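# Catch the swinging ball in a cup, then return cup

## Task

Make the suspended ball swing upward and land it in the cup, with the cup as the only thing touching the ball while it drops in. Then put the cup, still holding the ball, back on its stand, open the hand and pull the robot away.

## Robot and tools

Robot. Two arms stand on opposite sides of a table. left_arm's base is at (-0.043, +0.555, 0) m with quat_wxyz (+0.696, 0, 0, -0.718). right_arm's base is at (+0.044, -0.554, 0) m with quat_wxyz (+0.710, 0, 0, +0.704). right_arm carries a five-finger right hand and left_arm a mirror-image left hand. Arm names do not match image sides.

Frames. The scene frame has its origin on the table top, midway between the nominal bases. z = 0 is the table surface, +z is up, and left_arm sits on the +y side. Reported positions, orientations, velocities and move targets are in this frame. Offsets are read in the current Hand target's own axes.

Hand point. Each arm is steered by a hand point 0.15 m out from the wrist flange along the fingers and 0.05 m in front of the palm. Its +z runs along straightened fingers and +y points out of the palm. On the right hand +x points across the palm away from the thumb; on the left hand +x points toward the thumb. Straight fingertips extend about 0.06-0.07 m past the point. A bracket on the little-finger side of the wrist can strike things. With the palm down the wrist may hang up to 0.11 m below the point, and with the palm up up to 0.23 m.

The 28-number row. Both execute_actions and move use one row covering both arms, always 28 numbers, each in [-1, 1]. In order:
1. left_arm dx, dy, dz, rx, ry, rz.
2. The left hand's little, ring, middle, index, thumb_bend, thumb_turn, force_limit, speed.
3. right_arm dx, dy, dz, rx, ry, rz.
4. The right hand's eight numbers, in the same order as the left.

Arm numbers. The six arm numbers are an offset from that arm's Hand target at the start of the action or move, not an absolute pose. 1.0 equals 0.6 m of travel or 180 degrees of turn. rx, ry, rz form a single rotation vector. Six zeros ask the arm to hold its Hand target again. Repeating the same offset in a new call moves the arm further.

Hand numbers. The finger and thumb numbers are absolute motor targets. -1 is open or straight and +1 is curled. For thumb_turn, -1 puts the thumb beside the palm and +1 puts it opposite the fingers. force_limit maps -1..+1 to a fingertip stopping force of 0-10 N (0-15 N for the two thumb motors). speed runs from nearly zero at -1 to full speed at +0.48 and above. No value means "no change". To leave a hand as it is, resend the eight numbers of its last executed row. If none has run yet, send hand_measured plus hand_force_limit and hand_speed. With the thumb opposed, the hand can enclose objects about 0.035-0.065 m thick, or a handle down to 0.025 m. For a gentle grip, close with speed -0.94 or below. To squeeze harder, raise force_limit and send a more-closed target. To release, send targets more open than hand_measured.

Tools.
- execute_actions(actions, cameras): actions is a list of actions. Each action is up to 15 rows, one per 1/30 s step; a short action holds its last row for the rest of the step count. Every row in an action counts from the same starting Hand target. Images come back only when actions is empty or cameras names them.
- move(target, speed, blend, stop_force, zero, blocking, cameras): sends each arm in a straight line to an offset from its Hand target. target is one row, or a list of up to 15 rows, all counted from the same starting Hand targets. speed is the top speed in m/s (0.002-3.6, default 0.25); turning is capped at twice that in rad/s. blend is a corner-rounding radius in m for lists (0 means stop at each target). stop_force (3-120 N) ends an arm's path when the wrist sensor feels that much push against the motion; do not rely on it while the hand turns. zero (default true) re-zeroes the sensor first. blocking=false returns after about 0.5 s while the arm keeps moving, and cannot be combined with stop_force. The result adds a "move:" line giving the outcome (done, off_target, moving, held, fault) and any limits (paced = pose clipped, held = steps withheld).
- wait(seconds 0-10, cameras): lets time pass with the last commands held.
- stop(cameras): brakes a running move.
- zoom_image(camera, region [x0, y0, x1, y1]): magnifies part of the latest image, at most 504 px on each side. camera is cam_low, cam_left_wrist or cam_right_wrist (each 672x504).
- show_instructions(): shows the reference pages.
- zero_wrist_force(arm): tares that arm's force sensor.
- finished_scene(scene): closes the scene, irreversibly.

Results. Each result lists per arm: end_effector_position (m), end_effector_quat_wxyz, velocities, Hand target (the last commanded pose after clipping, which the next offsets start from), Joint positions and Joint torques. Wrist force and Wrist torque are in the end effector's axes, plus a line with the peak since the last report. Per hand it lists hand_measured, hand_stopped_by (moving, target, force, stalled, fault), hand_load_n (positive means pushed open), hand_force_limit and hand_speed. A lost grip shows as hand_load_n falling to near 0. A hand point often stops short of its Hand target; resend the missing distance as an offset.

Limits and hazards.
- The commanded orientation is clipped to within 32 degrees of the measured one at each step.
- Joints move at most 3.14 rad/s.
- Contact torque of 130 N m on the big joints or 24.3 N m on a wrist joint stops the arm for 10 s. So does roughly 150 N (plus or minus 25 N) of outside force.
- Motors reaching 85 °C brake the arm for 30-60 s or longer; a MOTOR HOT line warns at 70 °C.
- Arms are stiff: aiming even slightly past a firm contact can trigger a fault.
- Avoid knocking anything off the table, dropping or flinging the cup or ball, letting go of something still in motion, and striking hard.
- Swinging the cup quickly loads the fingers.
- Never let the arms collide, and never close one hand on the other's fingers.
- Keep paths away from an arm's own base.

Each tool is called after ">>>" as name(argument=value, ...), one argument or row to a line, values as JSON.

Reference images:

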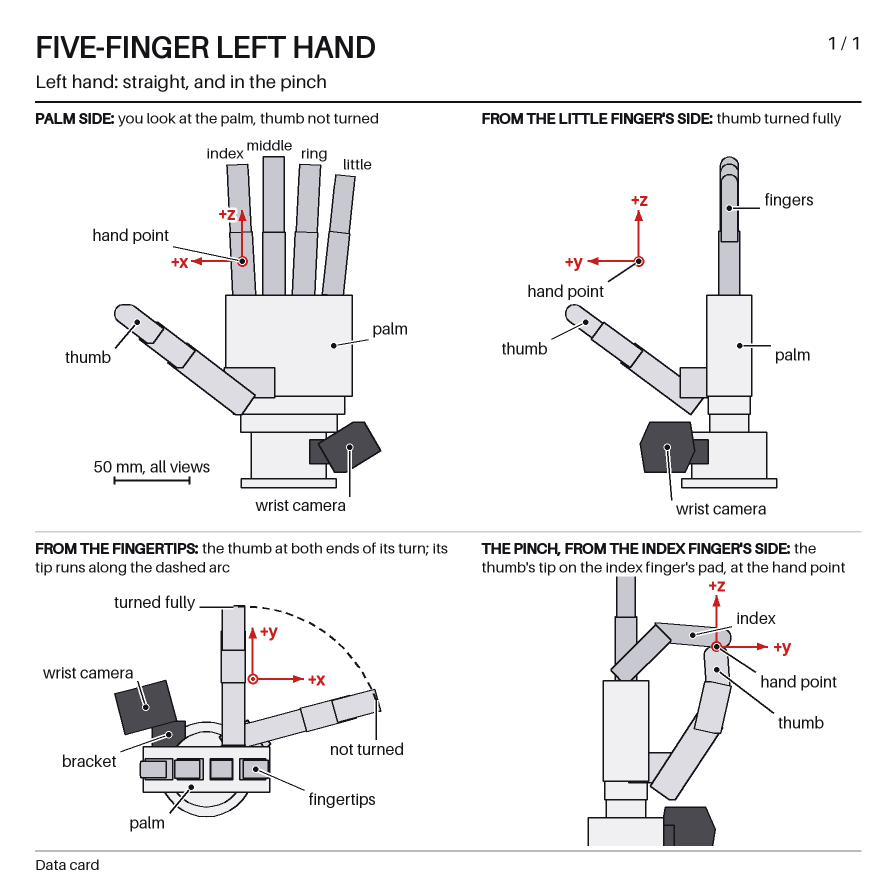

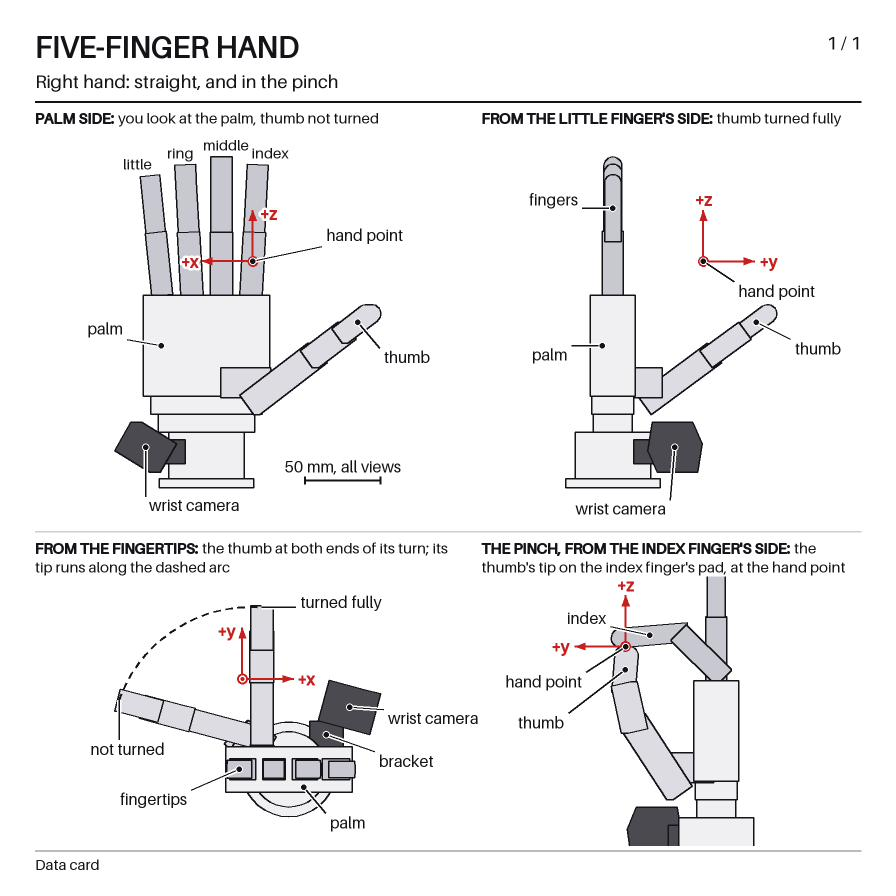

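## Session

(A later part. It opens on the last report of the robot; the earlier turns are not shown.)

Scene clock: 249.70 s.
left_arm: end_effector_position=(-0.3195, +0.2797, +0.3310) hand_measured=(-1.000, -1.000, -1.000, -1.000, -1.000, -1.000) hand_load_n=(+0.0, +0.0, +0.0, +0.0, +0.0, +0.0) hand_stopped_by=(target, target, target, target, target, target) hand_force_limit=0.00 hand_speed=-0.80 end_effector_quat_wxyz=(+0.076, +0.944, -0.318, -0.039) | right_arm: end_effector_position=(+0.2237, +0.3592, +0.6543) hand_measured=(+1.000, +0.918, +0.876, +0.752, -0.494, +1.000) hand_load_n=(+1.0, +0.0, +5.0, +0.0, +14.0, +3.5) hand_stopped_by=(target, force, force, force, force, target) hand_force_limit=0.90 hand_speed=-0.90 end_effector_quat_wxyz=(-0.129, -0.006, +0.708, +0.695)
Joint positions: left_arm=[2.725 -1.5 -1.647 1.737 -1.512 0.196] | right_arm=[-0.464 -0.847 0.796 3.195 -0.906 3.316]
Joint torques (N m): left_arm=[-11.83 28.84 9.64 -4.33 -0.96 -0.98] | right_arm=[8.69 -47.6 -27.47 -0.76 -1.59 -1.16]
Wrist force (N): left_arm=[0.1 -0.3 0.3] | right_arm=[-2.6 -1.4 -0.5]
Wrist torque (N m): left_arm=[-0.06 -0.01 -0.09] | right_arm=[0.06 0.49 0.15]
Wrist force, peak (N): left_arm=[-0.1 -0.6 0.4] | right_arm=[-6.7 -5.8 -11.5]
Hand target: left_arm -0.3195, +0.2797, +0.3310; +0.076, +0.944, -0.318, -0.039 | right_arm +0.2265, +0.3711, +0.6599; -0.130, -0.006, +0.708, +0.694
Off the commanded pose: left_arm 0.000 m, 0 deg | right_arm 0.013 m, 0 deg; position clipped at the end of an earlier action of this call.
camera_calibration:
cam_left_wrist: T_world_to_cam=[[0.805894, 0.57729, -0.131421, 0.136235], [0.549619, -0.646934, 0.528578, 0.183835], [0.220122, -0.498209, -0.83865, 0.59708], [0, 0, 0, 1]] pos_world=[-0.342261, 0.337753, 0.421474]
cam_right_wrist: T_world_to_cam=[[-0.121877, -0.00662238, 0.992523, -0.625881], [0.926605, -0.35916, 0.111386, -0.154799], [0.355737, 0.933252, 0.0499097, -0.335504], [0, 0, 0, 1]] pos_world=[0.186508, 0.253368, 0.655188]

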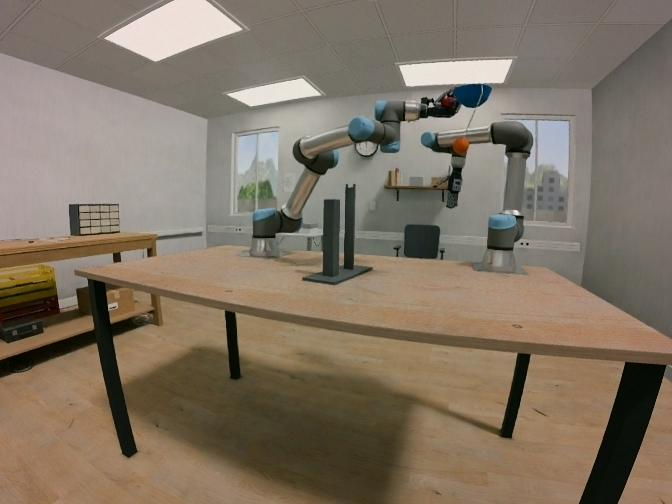

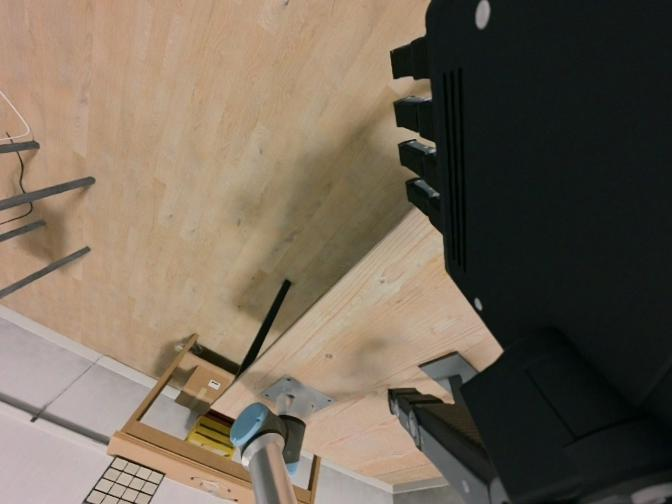

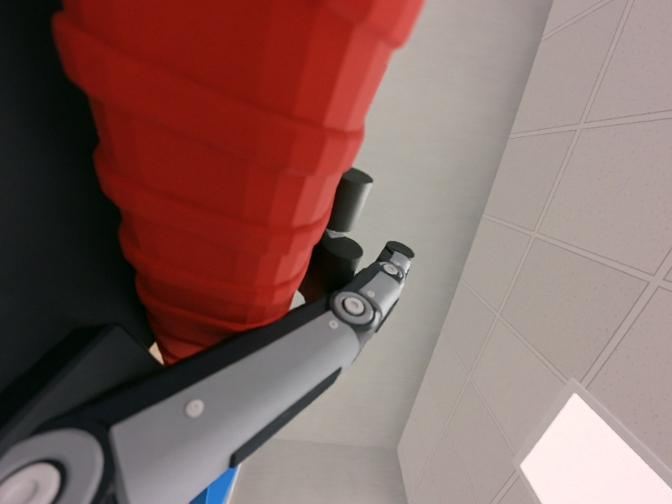

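>>> wait(
  seconds=0.1,
  cameras=["cam_low"],
)

>>> zoom_image(
  camera="cam_low",
  region=[420, 60, 510, 170],
)

>>> wait(
  seconds=0.1,
  cameras=["cam_low"],
)

>>> zoom_image(
  camera="cam_low",
  region=[420, 60, 510, 170],
)

>>> wait(
  seconds=0.1,
  cameras=["cam_low"],
)

>>> zoom_image(
  camera="cam_low",
  region=[420, 60, 510, 170],
)

>>> wait(
  seconds=0.1,
  cameras=["cam_low"],
)

>>> zoom_image(
  camera="cam_low",
  region=[420, 60, 510, 170],
)

>>> wait(
  seconds=0.1,
  cameras=["cam_low"],
)

>>> zoom_image(
  camera="cam_low",
  region=[420, 60, 510, 170],
)

>>> wait(
  seconds=0.1,
  cameras=["cam_low"],
)

>>> zoom_image(
  camera="cam_low",
  region=[420, 60, 510, 170],
)

>>> wait(
  seconds=0.1,
  cameras=["cam_low"],
)

>>> zoom_image(
  camera="cam_low",
  region=[420, 60, 510, 170],
)

Scene clock: 271.80 s.
left_arm: end_effector_position=(-0.3195, +0.2797, +0.3310) hand_measured=(-1.000, -1.000, -1.000, -1.000, -1.000, -1.000) hand_load_n=(+0.0, +0.0, +0.0, +0.0, +0.0, +0.0) hand_stopped_by=(target, target, target, target, target, target) hand_force_limit=0.00 hand_speed=-0.80 end_effector_quat_wxyz=(+0.076, +0.944, -0.318, -0.039) | right_arm: end_effector_position=(+0.2236, +0.3593, +0.6542) hand_measured=(+1.000, +0.918, +0.876, +0.752, -0.494, +1.000) hand_load_n=(+2.5, +0.0, +5.0, +0.0, +14.0, +3.5) hand_stopped_by=(target, force, force, force, force, target) hand_force_limit=0.90 hand_speed=-0.90 end_effector_quat_wxyz=(-0.129, -0.006, +0.708, +0.695)
Joint positions: left_arm=[2.725 -1.5 -1.647 1.737 -1.512 0.196] | right_arm=[-0.464 -0.847 0.796 3.195 -0.906 3.316]
Joint torques (N m): left_arm=[-11.26 30.43 9.01 -4.1 -1.12 -0.64] | right_arm=[-4.34 -55.42 -30.57 -3.78 -1.42 -1.1]
Wrist force (N): left_arm=[0.0 -0.2 0.3] | right_arm=[-3.0 -1.9 -0.7]
Wrist torque (N m): left_arm=[-0.05 0.00 -0.10] | right_arm=[0.04 0.49 0.16]
Wrist force, peak (N): left_arm=[0.1 -0.4 0.6] | right_arm=[-3.2 -2.3 -1.0]
Hand target: left_arm -0.3195, +0.2797, +0.3310; +0.076, +0.944, -0.318, -0.039 | right_arm +0.2265, +0.3711, +0.6599; -0.130, -0.006, +0.708, +0.694
Off the commanded pose: left_arm 0.000 m, 0 deg | right_arm 0.013 m, 0 deg.
wait: 0.10 s; at rest from the start
Images, in order (width x height): cam_low 672x504.

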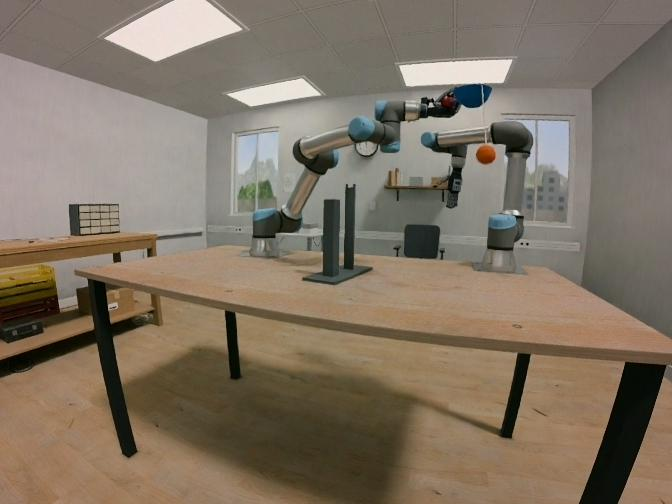

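Scaled by 4.582 from the camera's 672x504 image, which has a finer 960x720 frame.

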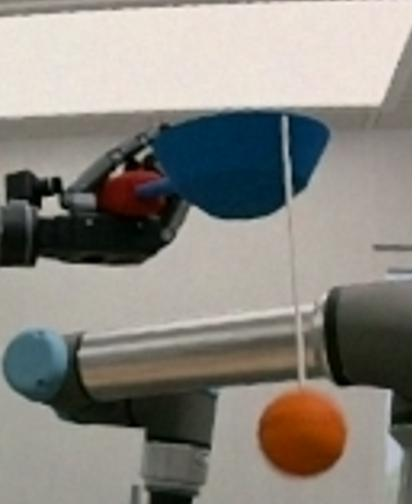

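Scene clock: 271.90 s.
left_arm: end_effector_position=(-0.3195, +0.2797, +0.3310) hand_measured=(-1.000, -1.000, -1.000, -1.000, -1.000, -1.000) hand_load_n=(+0.0, +0.0, +0.0, +0.0, +0.0, +0.0) hand_stopped_by=(target, target, target, target, target, target) hand_force_limit=0.00 hand_speed=-0.80 end_effector_quat_wxyz=(+0.076, +0.944, -0.318, -0.039) | right_arm: end_effector_position=(+0.2236, +0.3593, +0.6542) hand_measured=(+1.000, +0.918, +0.876, +0.752, -0.494, +1.000) hand_load_n=(+2.5, +0.0, +5.0, +0.0, +14.0, +3.0) hand_stopped_by=(target, force, force, force, force, target) hand_force_limit=0.90 hand_speed=-0.90 end_effector_quat_wxyz=(-0.129, -0.006, +0.708, +0.695)
Joint positions: left_arm=[2.725 -1.5 -1.647 1.737 -1.512 0.196] | right_arm=[-0.464 -0.847 0.796 3.195 -0.906 3.316]
Joint torques (N m): left_arm=[-11.06 30.76 8.6 -4.25 -1.04 -0.56] | right_arm=[-5.13 -54.42 -29.9 -3.79 -1.54 -1.06]
Wrist force (N): left_arm=[-0.1 0.0 0.3] | right_arm=[-3.0 -1.8 -0.9]
Wrist torque (N m): left_arm=[-0.01 0.01 -0.11] | right_arm=[0.09 0.49 0.14]
Wrist force, peak (N): left_arm=[-0.1 -0.1 0.5] | right_arm=[-3.0 -2.1 -0.9]
Hand target: left_arm -0.3195, +0.2797, +0.3310; +0.076, +0.944, -0.318, -0.039 | right_arm +0.2265, +0.3711, +0.6599; -0.130, -0.006, +0.708, +0.694
Off the commanded pose: left_arm 0.000 m, 0 deg | right_arm 0.013 m, 0 deg.
wait: 0.10 s; no rest
Images, in order (width x height): cam_low 672x504.

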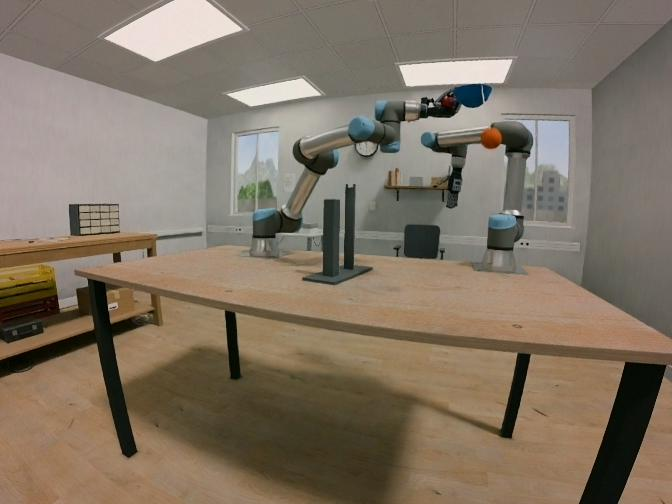

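Scaled by 4.582 from the camera's 672x504 image, which has a finer 960x720 frame.

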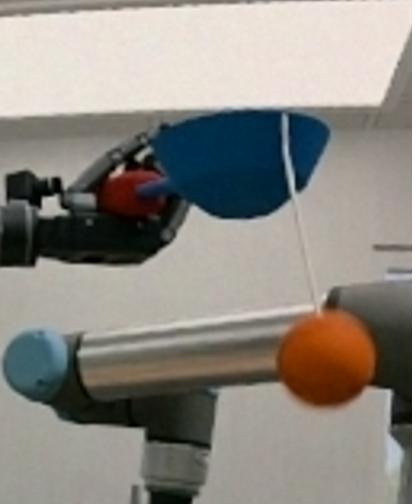

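Scene clock: 272.00 s.
left_arm: end_effector_position=(-0.3195, +0.2797, +0.3310) hand_measured=(-1.000, -1.000, -1.000, -1.000, -1.000, -1.000) hand_load_n=(+0.0, -0.5, +0.0, +0.0, +0.0, +0.0) hand_stopped_by=(target, target, target, target, target, target) hand_force_limit=0.00 hand_speed=-0.80 end_effector_quat_wxyz=(+0.076, +0.944, -0.318, -0.039) | right_arm: end_effector_position=(+0.2236, +0.3593, +0.6542) hand_measured=(+1.000, +0.918, +0.876, +0.752, -0.494, +1.000) hand_load_n=(+2.5, +0.0, +5.0, +0.0, +14.0, +3.5) hand_stopped_by=(target, force, force, force, force, target) hand_force_limit=0.90 hand_speed=-0.90 end_effector_quat_wxyz=(-0.129, -0.006, +0.708, +0.695)
Joint positions: left_arm=[2.725 -1.5 -1.647 1.737 -1.512 0.196] | right_arm=[-0.464 -0.847 0.796 3.195 -0.906 3.316]
Joint torques (N m): left_arm=[-11.03 31.26 7.64 -4.17 -1.07 -0.75] | right_arm=[-6.07 -52.76 -30.17 -4.01 -1.23 -1.21]
Wrist force (N): left_arm=[-0.1 -0.1 0.4] | right_arm=[-3.2 -1.8 -0.9]
Wrist torque (N m): left_arm=[-0.04 0.02 -0.11] | right_arm=[0.08 0.52 0.15]
Wrist force, peak (N): left_arm=[-0.1 -0.1 0.4] | right_arm=[-3.2 -1.8 -0.9]
Hand target: left_arm -0.3195, +0.2797, +0.3310; +0.076, +0.944, -0.318, -0.039 | right_arm +0.2265, +0.3711, +0.6599; -0.130, -0.006, +0.708, +0.694
Off the commanded pose: left_arm 0.000 m, 0 deg | right_arm 0.013 m, 0 deg.
wait: 0.10 s; no rest
Images, in order (width x height): cam_low 672x504.

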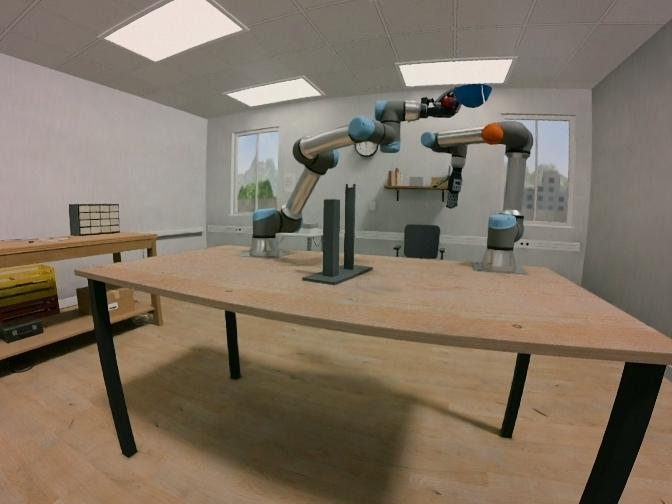

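Scaled by 4.582 from the camera's 672x504 image, which has a finer 960x720 frame.

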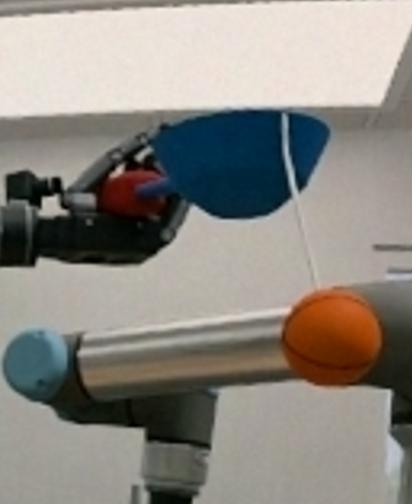

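Scene clock: 272.10 s.
left_arm: end_effector_position=(-0.3195, +0.2797, +0.3310) hand_measured=(-1.000, -1.000, -1.000, -1.000, -1.000, -1.000) hand_load_n=(+0.0, +0.0, +0.0, +0.0, +0.0, +0.0) hand_stopped_by=(target, target, target, target, target, target) hand_force_limit=0.00 hand_speed=-0.80 end_effector_quat_wxyz=(+0.076, +0.944, -0.318, -0.039) | right_arm: end_effector_position=(+0.2236, +0.3593, +0.6542) hand_measured=(+1.000, +0.918, +0.876, +0.752, -0.494, +1.000) hand_load_n=(+3.0, +0.0, +5.0, +0.0, +14.0, +3.5) hand_stopped_by=(target, force, force, force, force, target) hand_force_limit=0.90 hand_speed=-0.90 end_effector_quat_wxyz=(-0.129, -0.006, +0.708, +0.695)
Joint positions: left_arm=[2.725 -1.5 -1.647 1.737 -1.512 0.196] | right_arm=[-0.464 -0.847 0.796 3.195 -0.906 3.316]
Joint torques (N m): left_arm=[-10.87 30.75 9.36 -4.07 -1.19 -0.81] | right_arm=[-5.11 -54.52 -30.29 -3.76 -1.26 -1.42]
Wrist force (N): left_arm=[0.1 -0.2 0.2] | right_arm=[-3.0 -1.8 -1.0]
Wrist torque (N m): left_arm=[-0.03 -0.02 -0.09] | right_arm=[0.08 0.50 0.22]
Wrist force, peak (N): left_arm=[0.0 -0.4 0.2] | right_arm=[-3.0 -2.1 -0.8]
Hand target: left_arm -0.3195, +0.2797, +0.3310; +0.076, +0.944, -0.318, -0.039 | right_arm +0.2265, +0.3711, +0.6599; -0.130, -0.006, +0.708, +0.694
Off the commanded pose: left_arm 0.000 m, 0 deg | right_arm 0.013 m, 0 deg.
wait: 0.10 s; no rest
Images, in order (width x height): cam_low 672x504.

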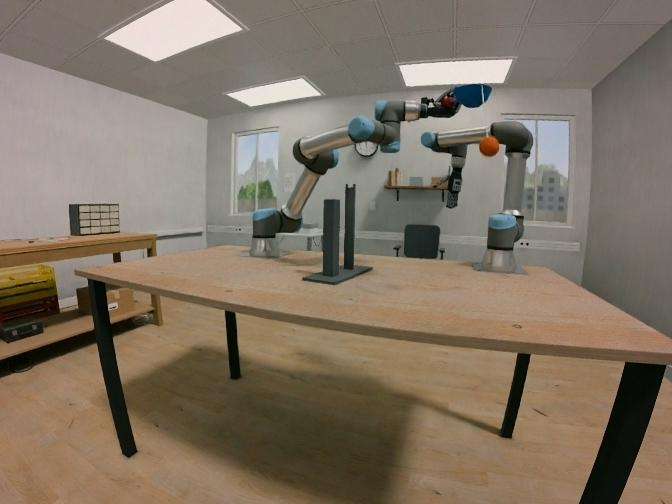

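Scaled by 4.582 from the camera's 672x504 image, which has a finer 960x720 frame.

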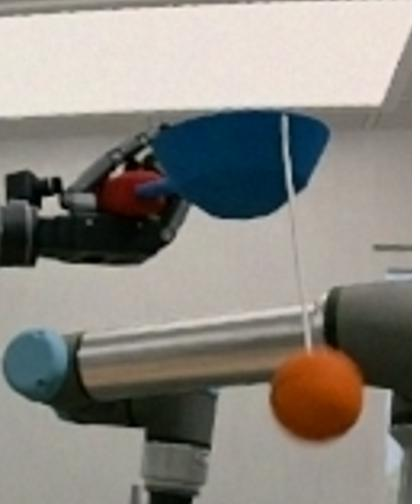

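Scene clock: 272.20 s.
left_arm: end_effector_position=(-0.3195, +0.2797, +0.3310) hand_measured=(-1.000, -1.000, -1.000, -1.000, -1.000, -1.000) hand_load_n=(+0.0, +0.0, +0.5, +0.0, +0.0, +0.5) hand_stopped_by=(target, target, target, target, target, target) hand_force_limit=0.00 hand_speed=-0.80 end_effector_quat_wxyz=(+0.076, +0.944, -0.318, -0.039) | right_arm: end_effector_position=(+0.2236, +0.3593, +0.6542) hand_measured=(+1.000, +0.918, +0.876, +0.752, -0.494, +1.000) hand_load_n=(+2.5, +0.0, +5.0, +0.0, +14.0, +4.0) hand_stopped_by=(target, force, force, force, force, target) hand_force_limit=0.90 hand_speed=-0.90 end_effector_quat_wxyz=(-0.129, -0.006, +0.708, +0.695)
Joint positions: left_arm=[2.725 -1.5 -1.647 1.737 -1.512 0.196] | right_arm=[-0.464 -0.847 0.796 3.195 -0.906 3.316]
Joint torques (N m): left_arm=[-10.59 30.07 8.64 -4.12 -1.07 -0.81] | right_arm=[-4.65 -55.45 -30.7 -4.08 -1.36 -1]
Wrist force (N): left_arm=[0.0 -0.5 0.1] | right_arm=[-2.5 -2.0 -0.9]
Wrist torque (N m): left_arm=[-0.08 -0.02 -0.09] | right_arm=[0.07 0.47 0.24]
Wrist force, peak (N): left_arm=[0.0 -0.5 0.1] | right_arm=[-2.9 -2.5 -1.0]
Hand target: left_arm -0.3195, +0.2797, +0.3310; +0.076, +0.944, -0.318, -0.039 | right_arm +0.2265, +0.3711, +0.6599; -0.130, -0.006, +0.708, +0.694
Off the commanded pose: left_arm 0.000 m, 0 deg | right_arm 0.013 m, 0 deg.
wait: 0.10 s; no rest
Images, in order (width x height): cam_low 672x504.

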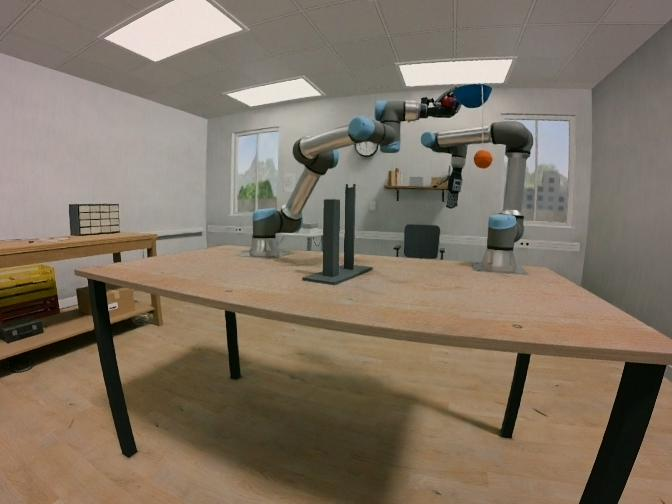

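Scaled by 4.582 from the camera's 672x504 image, which has a finer 960x720 frame.

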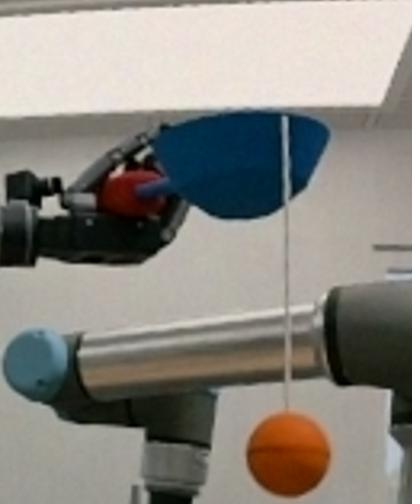

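Scene clock: 272.30 s.
left_arm: end_effector_position=(-0.3195, +0.2797, +0.3310) hand_measured=(-1.000, -1.000, -1.000, -1.000, -1.000, -1.000) hand_load_n=(-0.5, +0.0, +0.0, +0.0, +0.0, +0.0) hand_stopped_by=(target, target, target, target, target, target) hand_force_limit=0.00 hand_speed=-0.80 end_effector_quat_wxyz=(+0.076, +0.944, -0.318, -0.039) | right_arm: end_effector_position=(+0.2236, +0.3593, +0.6542) hand_measured=(+1.000, +0.918, +0.876, +0.752, -0.494, +1.000) hand_load_n=(+2.0, +0.0, +5.0, +0.0, +14.0, +3.5) hand_stopped_by=(target, force, force, force, force, target) hand_force_limit=0.90 hand_speed=-0.90 end_effector_quat_wxyz=(-0.129, -0.006, +0.708, +0.695)
Joint positions: left_arm=[2.725 -1.5 -1.647 1.737 -1.512 0.196] | right_arm=[-0.464 -0.847 0.796 3.195 -0.906 3.316]
Joint torques (N m): left_arm=[-11.28 29.95 8.01 -4.21 -1.09 -0.83] | right_arm=[-6.07 -53.62 -30.83 -3.75 -1.3 -1.25]
Wrist force (N): left_arm=[-0.1 0.1 0.3] | right_arm=[-2.4 -2.0 -0.7]
Wrist torque (N m): left_arm=[0.01 0.02 -0.12] | right_arm=[0.06 0.47 0.19]
Wrist force, peak (N): left_arm=[0.2 -0.3 0.1] | right_arm=[-2.6 -2.0 -0.7]
Hand target: left_arm -0.3195, +0.2797, +0.3310; +0.076, +0.944, -0.318, -0.039 | right_arm +0.2265, +0.3711, +0.6599; -0.130, -0.006, +0.708, +0.694
Off the commanded pose: left_arm 0.000 m, 0 deg | right_arm 0.013 m, 0 deg.
wait: 0.10 s; no rest
Images, in order (width x height): cam_low 672x504.

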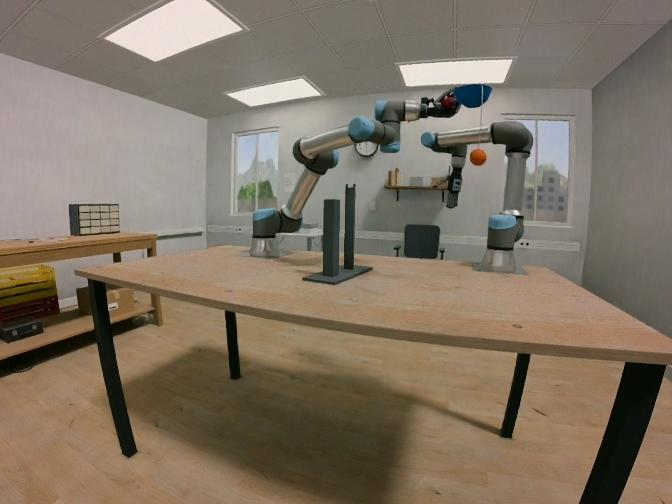

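Scaled by 4.582 from the camera's 672x504 image, which has a finer 960x720 frame.

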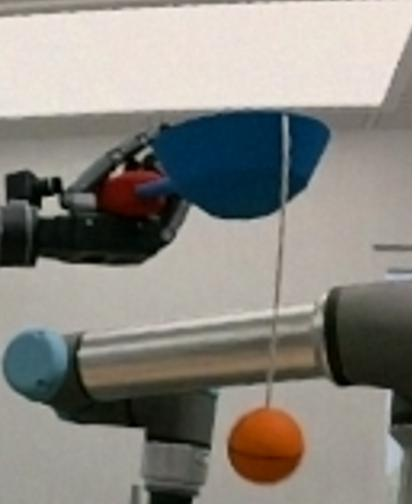

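Scene clock: 272.40 s.
left_arm: end_effector_position=(-0.3195, +0.2797, +0.3310) hand_measured=(-1.000, -1.000, -1.000, -1.000, -1.000, -1.000) hand_load_n=(+0.0, +0.0, +0.0, +0.0, +0.0, +0.0) hand_stopped_by=(target, target, target, target, target, target) hand_force_limit=0.00 hand_speed=-0.80 end_effector_quat_wxyz=(+0.076, +0.944, -0.318, -0.039) | right_arm: end_effector_position=(+0.2236, +0.3593, +0.6542) hand_measured=(+1.000, +0.918, +0.876, +0.752, -0.494, +1.000) hand_load_n=(+2.0, +0.0, +5.0, +0.0, +14.5, +3.5) hand_stopped_by=(target, force, force, force, force, target) hand_force_limit=0.90 hand_speed=-0.90 end_effector_quat_wxyz=(-0.129, -0.006, +0.708, +0.695)
Joint positions: left_arm=[2.725 -1.5 -1.647 1.737 -1.512 0.196] | right_arm=[-0.464 -0.847 0.796 3.195 -0.906 3.316]
Joint torques (N m): left_arm=[-11.11 30.89 9.49 -4.11 -1.1 -0.95] | right_arm=[-5.31 -55.5 -29.91 -4.01 -1.39 -1.29]
Wrist force (N): left_arm=[0.0 -0.5 0.2] | right_arm=[-2.8 -1.7 -0.5]
Wrist torque (N m): left_arm=[-0.08 -0.01 -0.10] | right_arm=[0.05 0.52 0.17]
Wrist force, peak (N): left_arm=[0.0 -0.5 0.2] | right_arm=[-2.7 -2.0 -0.8]
Hand target: left_arm -0.3195, +0.2797, +0.3310; +0.076, +0.944, -0.318, -0.039 | right_arm +0.2265, +0.3711, +0.6599; -0.130, -0.006, +0.708, +0.694
Off the commanded pose: left_arm 0.000 m, 0 deg | right_arm 0.013 m, 0 deg.
wait: 0.10 s; no rest
Images, in order (width x height): cam_low 672x504.

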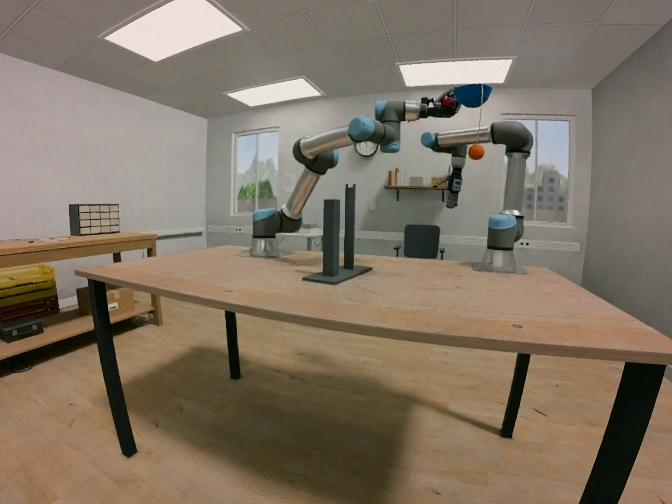

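Scaled by 4.582 from the camera's 672x504 image, which has a finer 960x720 frame.

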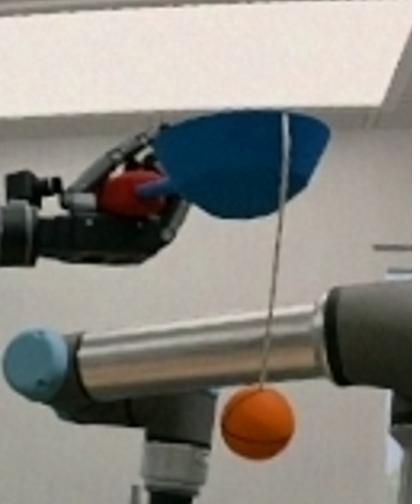

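>>> move(
  target=[
    [0,0,0,0,0,0,-1,-1,-1,-1,-1,-1,0,-0.8,0.34427,-0.06232,-0.25592,0,0,0,1,1,0.99,0.99,0.99,1,0.9,-0.9],
    [0,0,0,0,0,0,-1,-1,-1,-1,-1,-1,0,-0.8,0.2491,-0.59548,-0.25451,0,0,0,1,1,0.99,0.99,0.99,1,0.9,-0.9],
    [0,0,0,0,0,0,-1,-1,-1,-1,-1,-1,0,-0.8,0.2365,-0.666,-0.2543,0,0,0,1,1,0.99,0.99,0.99,1,0.9,-0.9],
  ],
  speed=[0.2, 0.2, 0.03],
  cameras=["cam_low"],
)

>>> zoom_image(
  camera="cam_low",
  region=[400, 200, 470, 290],
)

Scene clock: 293.87 s.
left_arm: end_effector_position=(-0.3195, +0.2797, +0.3310) hand_measured=(-1.000, -1.000, -1.000, -1.000, -1.000, -1.000) hand_load_n=(+0.0, +0.0, +0.0, +0.0, +0.0, +0.0) hand_stopped_by=(target, target, target, target, target, target) hand_force_limit=0.00 hand_speed=-0.80 end_effector_quat_wxyz=(+0.076, +0.944, -0.318, -0.039) | right_arm: end_effector_position=(+0.0504, +0.1802, +0.2915) hand_measured=(+1.000, +0.918, +0.876, +0.752, -0.494, +1.000) hand_load_n=(+1.5, +0.5, +5.0, +0.0, +14.0, +3.5) hand_stopped_by=(target, force, force, force, force, target) hand_force_limit=0.90 hand_speed=-0.90 end_effector_quat_wxyz=(-0.130, -0.006, +0.708, +0.694) end_effector_velocity=(-0.001, +0.000, +0.002) end_effector_angular_velocity=(-0.002, +0.001, +0.002)
Joint positions: left_arm=[2.725 -1.5 -1.647 1.737 -1.512 0.196] | right_arm=[-0.303 -0.86 1.94 2.064 -1.065 3.316]
Joint velocities: left_arm=[within noise] | right_arm=[0.002 -0.005 0 0.007 0 0]
Joint torques (N m): left_arm=[-9.98 31.05 8.5 -4 -1.1 -0.45] | right_arm=[-10.04 -49.52 -21.73 -0.85 1.26 -0.14]
Wrist force (N): left_arm=[0.0 -0.4 0.1] | right_arm=[-2.3 -1.0 -0.7]
Wrist torque (N m): left_arm=[-0.06 0.00 -0.10] | right_arm=[0.13 0.42 0.17]
Wrist force, peak (N): left_arm=[0.1 -0.5 0.5] | right_arm=[-4.7 -2.0 0.4]
Hand target: left_arm -0.3195, +0.2797, +0.3310; +0.076, +0.944, -0.318, -0.039 | right_arm +0.0504, +0.1802, +0.2916; -0.130, -0.006, +0.708, +0.694
Off the commanded pose: left_arm 0.000 m, 0 deg | right_arm 0.000 m, 0 deg.
move: done
Images, in order (width x height): cam_low 672x504.

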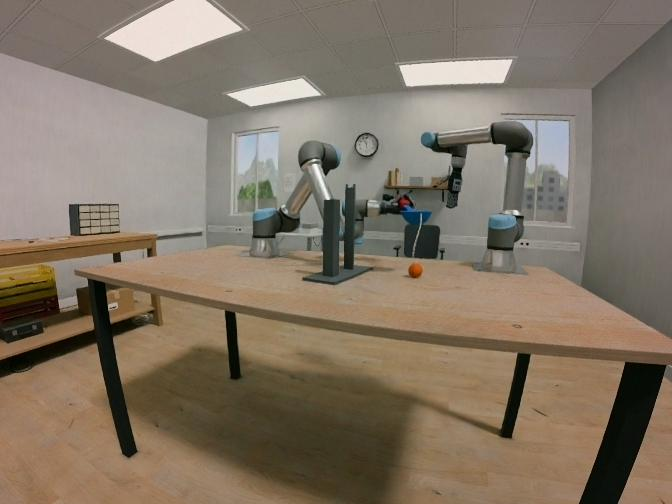

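Scaled by 5.600 from the camera's 672x504 image, which has a finer 960x720 frame.

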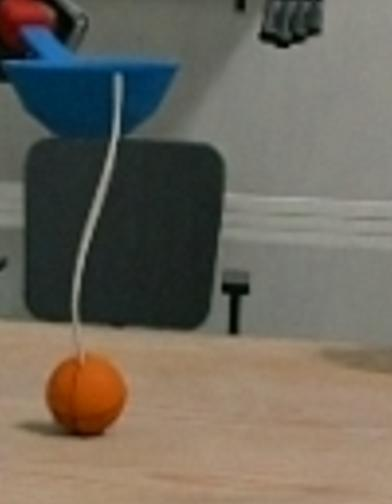

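>>> move(
  target=[
    [0,0,0,0,0,0,-1,-1,-1,-1,-1,-1,0,-0.8,0.00158,0.00886,-0.00002,0,0,0,1,1,0.99,0.99,0.99,1,0.9,-0.9],
    [0,0,0,0,0,0,-1,-1,-1,-1,-1,-1,0,-0.8,0.00366,0.02051,-0.00005,0,0,0,1,1,0.99,0.99,0.99,1,0.9,-0.9],
  ],
  speed=[0.01, 0.002],
  cameras=["cam_low"],
)

>>> zoom_image(
  camera="cam_low",
  region=[400, 200, 470, 290],
)

>>> wait(
  seconds=0.22,
  cameras=["cam_low"],
)

>>> zoom_image(
  camera="cam_low",
  region=[400, 200, 470, 290],
)

Scene clock: 300.03 s.
left_arm: end_effector_position=(-0.3195, +0.2797, +0.3310) hand_measured=(-1.000, -1.000, -1.000, -1.000, -1.000, -1.000) hand_load_n=(+0.0, +0.0, +0.0, +0.0, +0.0, +0.0) hand_stopped_by=(target, target, target, target, target, target) hand_force_limit=0.00 hand_speed=-0.80 end_effector_quat_wxyz=(+0.076, +0.944, -0.318, -0.039) | right_arm: end_effector_position=(+0.0504, +0.1802, +0.3041) hand_measured=(+1.000, +0.918, +0.876, +0.752, -0.494, +1.000) hand_load_n=(+2.0, +0.0, +5.0, +0.0, +14.0, +3.5) hand_stopped_by=(target, force, force, force, force, target) hand_force_limit=0.90 hand_speed=-0.90 end_effector_quat_wxyz=(-0.130, -0.006, +0.708, +0.694)
Joint positions: left_arm=[2.725 -1.5 -1.647 1.737 -1.512 0.196] | right_arm=[-0.303 -0.888 1.941 2.09 -1.065 3.316]
Joint torques (N m): left_arm=[-9.85 30.35 8.43 -3.99 -1.13 -0.38] | right_arm=[4.63 -45.83 -4.09 -0.54 -1.51 -0.9]
Wrist force (N): left_arm=[0.0 -0.2 0.2] | right_arm=[-2.3 -1.4 -0.8]
Wrist torque (N m): left_arm=[-0.03 0.00 -0.10] | right_arm=[0.10 0.43 0.25]
Wrist force, peak (N): left_arm=[0.1 -0.6 0.4] | right_arm=[-2.6 -1.9 -1.0]
Hand target: left_arm -0.3195, +0.2797, +0.3310; +0.076, +0.944, -0.318, -0.039 | right_arm +0.0504, +0.1802, +0.3041; -0.130, -0.006, +0.708, +0.694
Off the commanded pose: left_arm 0.000 m, 0 deg | right_arm 0.000 m, 0 deg.
move: done
Images, in order (width x height): cam_low 672x504.

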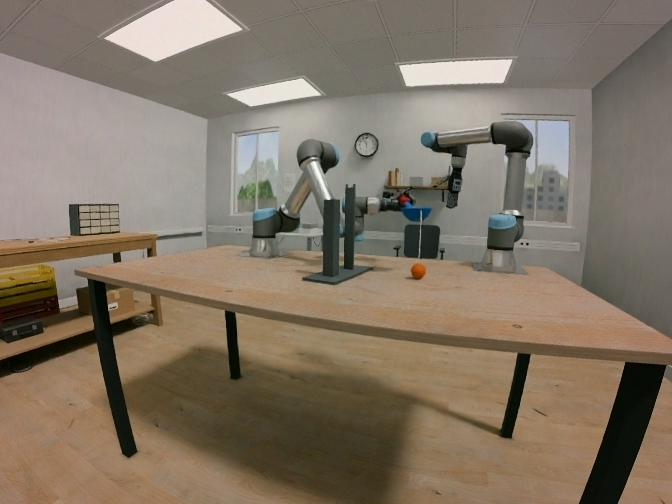

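Scaled by 5.600 from the camera's 672x504 image, which has a finer 960x720 frame.

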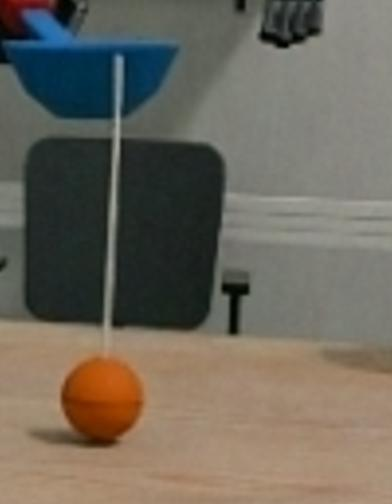

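Scene clock: 300.27 s.
left_arm: end_effector_position=(-0.3195, +0.2797, +0.3310) hand_measured=(-1.000, -1.000, -1.000, -1.000, -1.000, -1.000) hand_load_n=(+0.0, +0.0, +0.0, +0.0, -0.5, +0.5) hand_stopped_by=(target, target, target, target, target, target) hand_force_limit=0.00 hand_speed=-0.80 end_effector_quat_wxyz=(+0.076, +0.944, -0.318, -0.039) | right_arm: end_effector_position=(+0.0504, +0.1802, +0.3041) hand_measured=(+1.000, +0.918, +0.876, +0.752, -0.494, +1.000) hand_load_n=(+2.5, +0.0, +5.0, +0.0, +14.0, +3.5) hand_stopped_by=(target, force, force, force, force, target) hand_force_limit=0.90 hand_speed=-0.90 end_effector_quat_wxyz=(-0.130, -0.006, +0.708, +0.694)
Joint positions: left_arm=[2.725 -1.5 -1.647 1.737 -1.512 0.196] | right_arm=[-0.303 -0.888 1.941 2.09 -1.065 3.316]
Joint torques (N m): left_arm=[-10.22 30.81 8.83 -3.8 -1.04 -0.45] | right_arm=[3.16 -43.42 -3.86 -1.97 -1.53 -0.61]
Wrist force (N): left_arm=[0.0 -0.3 0.3] | right_arm=[-2.7 -1.3 -0.8]
Wrist torque (N m): left_arm=[-0.06 0.00 -0.09] | right_arm=[0.12 0.49 0.23]
Wrist force, peak (N): left_arm=[-0.2 0.1 0.4] | right_arm=[-2.5 -1.9 -0.9]
Hand target: left_arm -0.3195, +0.2797, +0.3310; +0.076, +0.944, -0.318, -0.039 | right_arm +0.0504, +0.1802, +0.3041; -0.130, -0.006, +0.708, +0.694
Off the commanded pose: left_arm 0.000 m, 0 deg | right_arm 0.000 m, 0 deg.
wait: 0.23 s; at rest by 0.17 s
Images, in order (width x height): cam_low 672x504.

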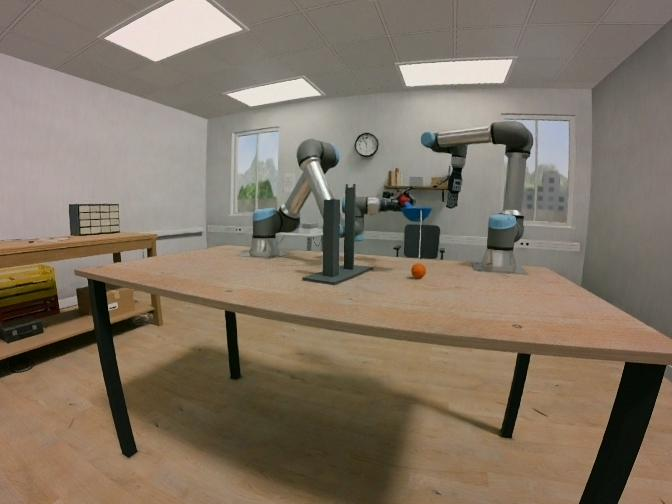

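Scaled by 5.600 from the camera's 672x504 image, which has a finer 960x720 frame.

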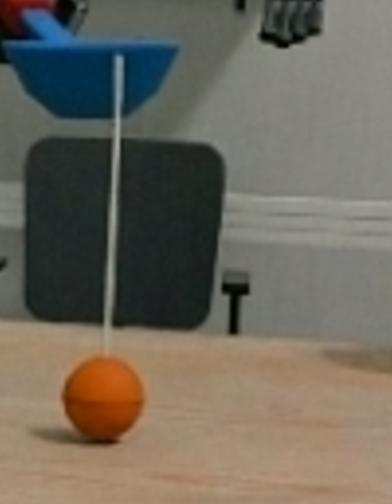

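>>> wait(
  seconds=0.1,
  cameras=["all"],
)

>>> zoom_image(
  camera="cam_low",
  region=[350, 180, 450, 290],
)

>>> zoom_image(
  camera="cam_right_wrist",
  region=[0, 0, 504, 504],
)

Scene clock: 302.73 s.
left_arm: end_effector_position=(-0.3195, +0.2797, +0.3310) hand_measured=(-1.000, -1.000, -1.000, -1.000, -1.000, -1.000) hand_load_n=(+0.5, +0.0, +0.0, +0.0, +0.0, +0.0) hand_stopped_by=(target, target, target, target, target, target) hand_force_limit=0.00 hand_speed=-0.80 end_effector_quat_wxyz=(+0.076, +0.944, -0.318, -0.039) | right_arm: end_effector_position=(+0.0504, +0.1802, +0.3041) hand_measured=(+1.000, +0.918, +0.876, +0.752, -0.494, +1.000) hand_load_n=(+2.5, +0.0, +5.0, +0.0, +14.0, +3.5) hand_stopped_by=(target, force, force, force, force, target) hand_force_limit=0.90 hand_speed=-0.90 end_effector_quat_wxyz=(-0.130, -0.006, +0.708, +0.694)
Joint positions: left_arm=[2.725 -1.5 -1.647 1.737 -1.512 0.196] | right_arm=[-0.303 -0.888 1.941 2.09 -1.065 3.316]
Joint torques (N m): left_arm=[-10 30.69 9.12 -3.98 -1.09 -0.38] | right_arm=[4.03 -32.74 -3.71 -4.19 -1.64 -0.6]
Wrist force (N): left_arm=[-0.2 -0.4 0.0] | right_arm=[-2.5 -1.8 -0.8]
Wrist torque (N m): left_arm=[-0.05 0.01 -0.11] | right_arm=[0.08 0.48 0.23]
Wrist force, peak (N): left_arm=[0.4 -0.4 0.2] | right_arm=[-2.5 -1.9 -0.9]
Hand target: left_arm -0.3195, +0.2797, +0.3310; +0.076, +0.944, -0.318, -0.039 | right_arm +0.0504, +0.1802, +0.3041; -0.130, -0.006, +0.708, +0.694
Off the commanded pose: left_arm 0.000 m, 0 deg | right_arm 0.000 m, 0 deg.
wait: 0.10 s; at rest from the start
camera_calibration:
cam_left_wrist: T_world_to_cam=[[0.805894, 0.57729, -0.131421, 0.136235], [0.549619, -0.646934, 0.528578, 0.183835], [0.220122, -0.498209, -0.83865, 0.59708], [0, 0, 0, 1]] pos_world=[-0.342261, 0.337753, 0.421474]
cam_right_wrist: T_world_to_cam=[[-0.121986, -0.00600085, 0.992514, -0.300724], [0.927098, -0.357761, 0.111783, -0.0199633], [0.354412, 0.933794, 0.0492052, -0.0891224], [0, 0, 0, 1]] pos_world=[0.0134099, 0.0742752, 0.30509]

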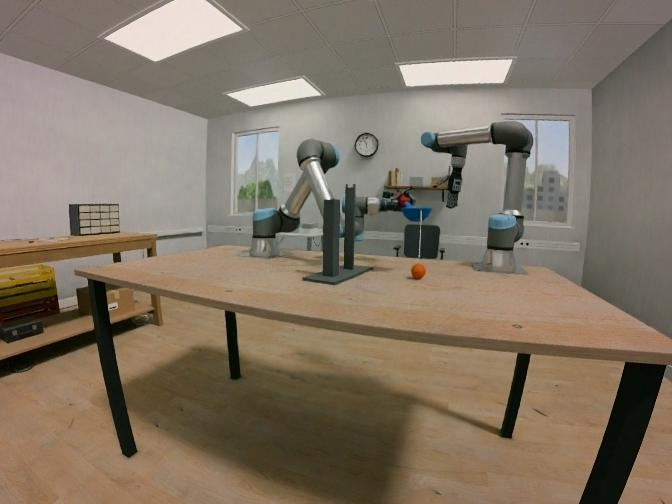

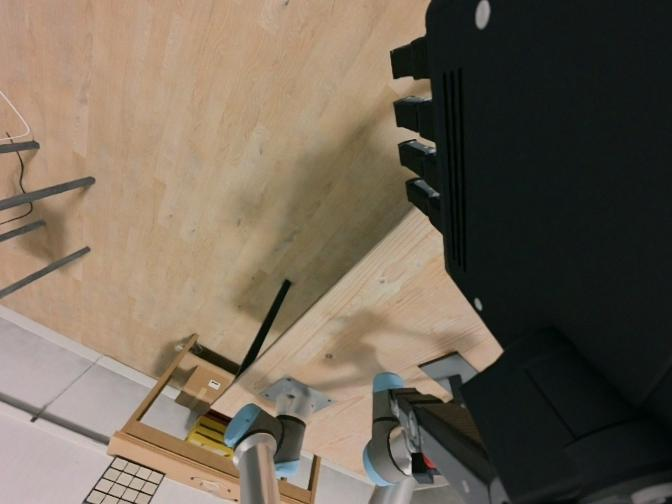

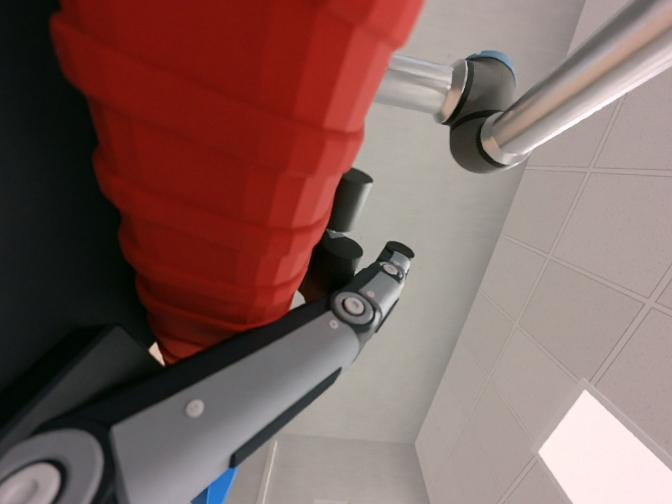

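Scaled by 4.582 from the camera's 672x504 image, which has a finer 960x720 frame.

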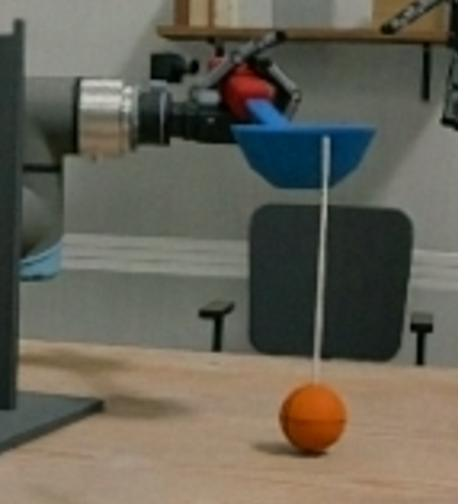

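Scaled by 1.000.

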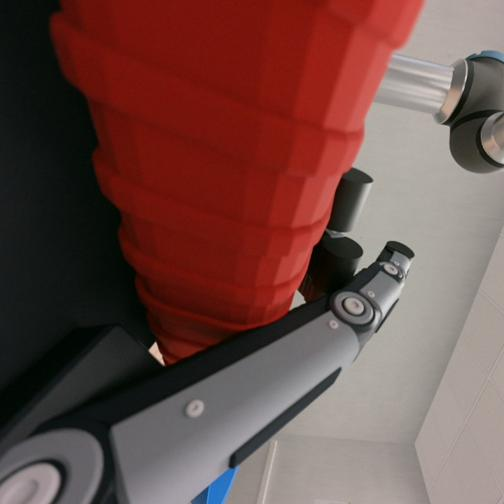

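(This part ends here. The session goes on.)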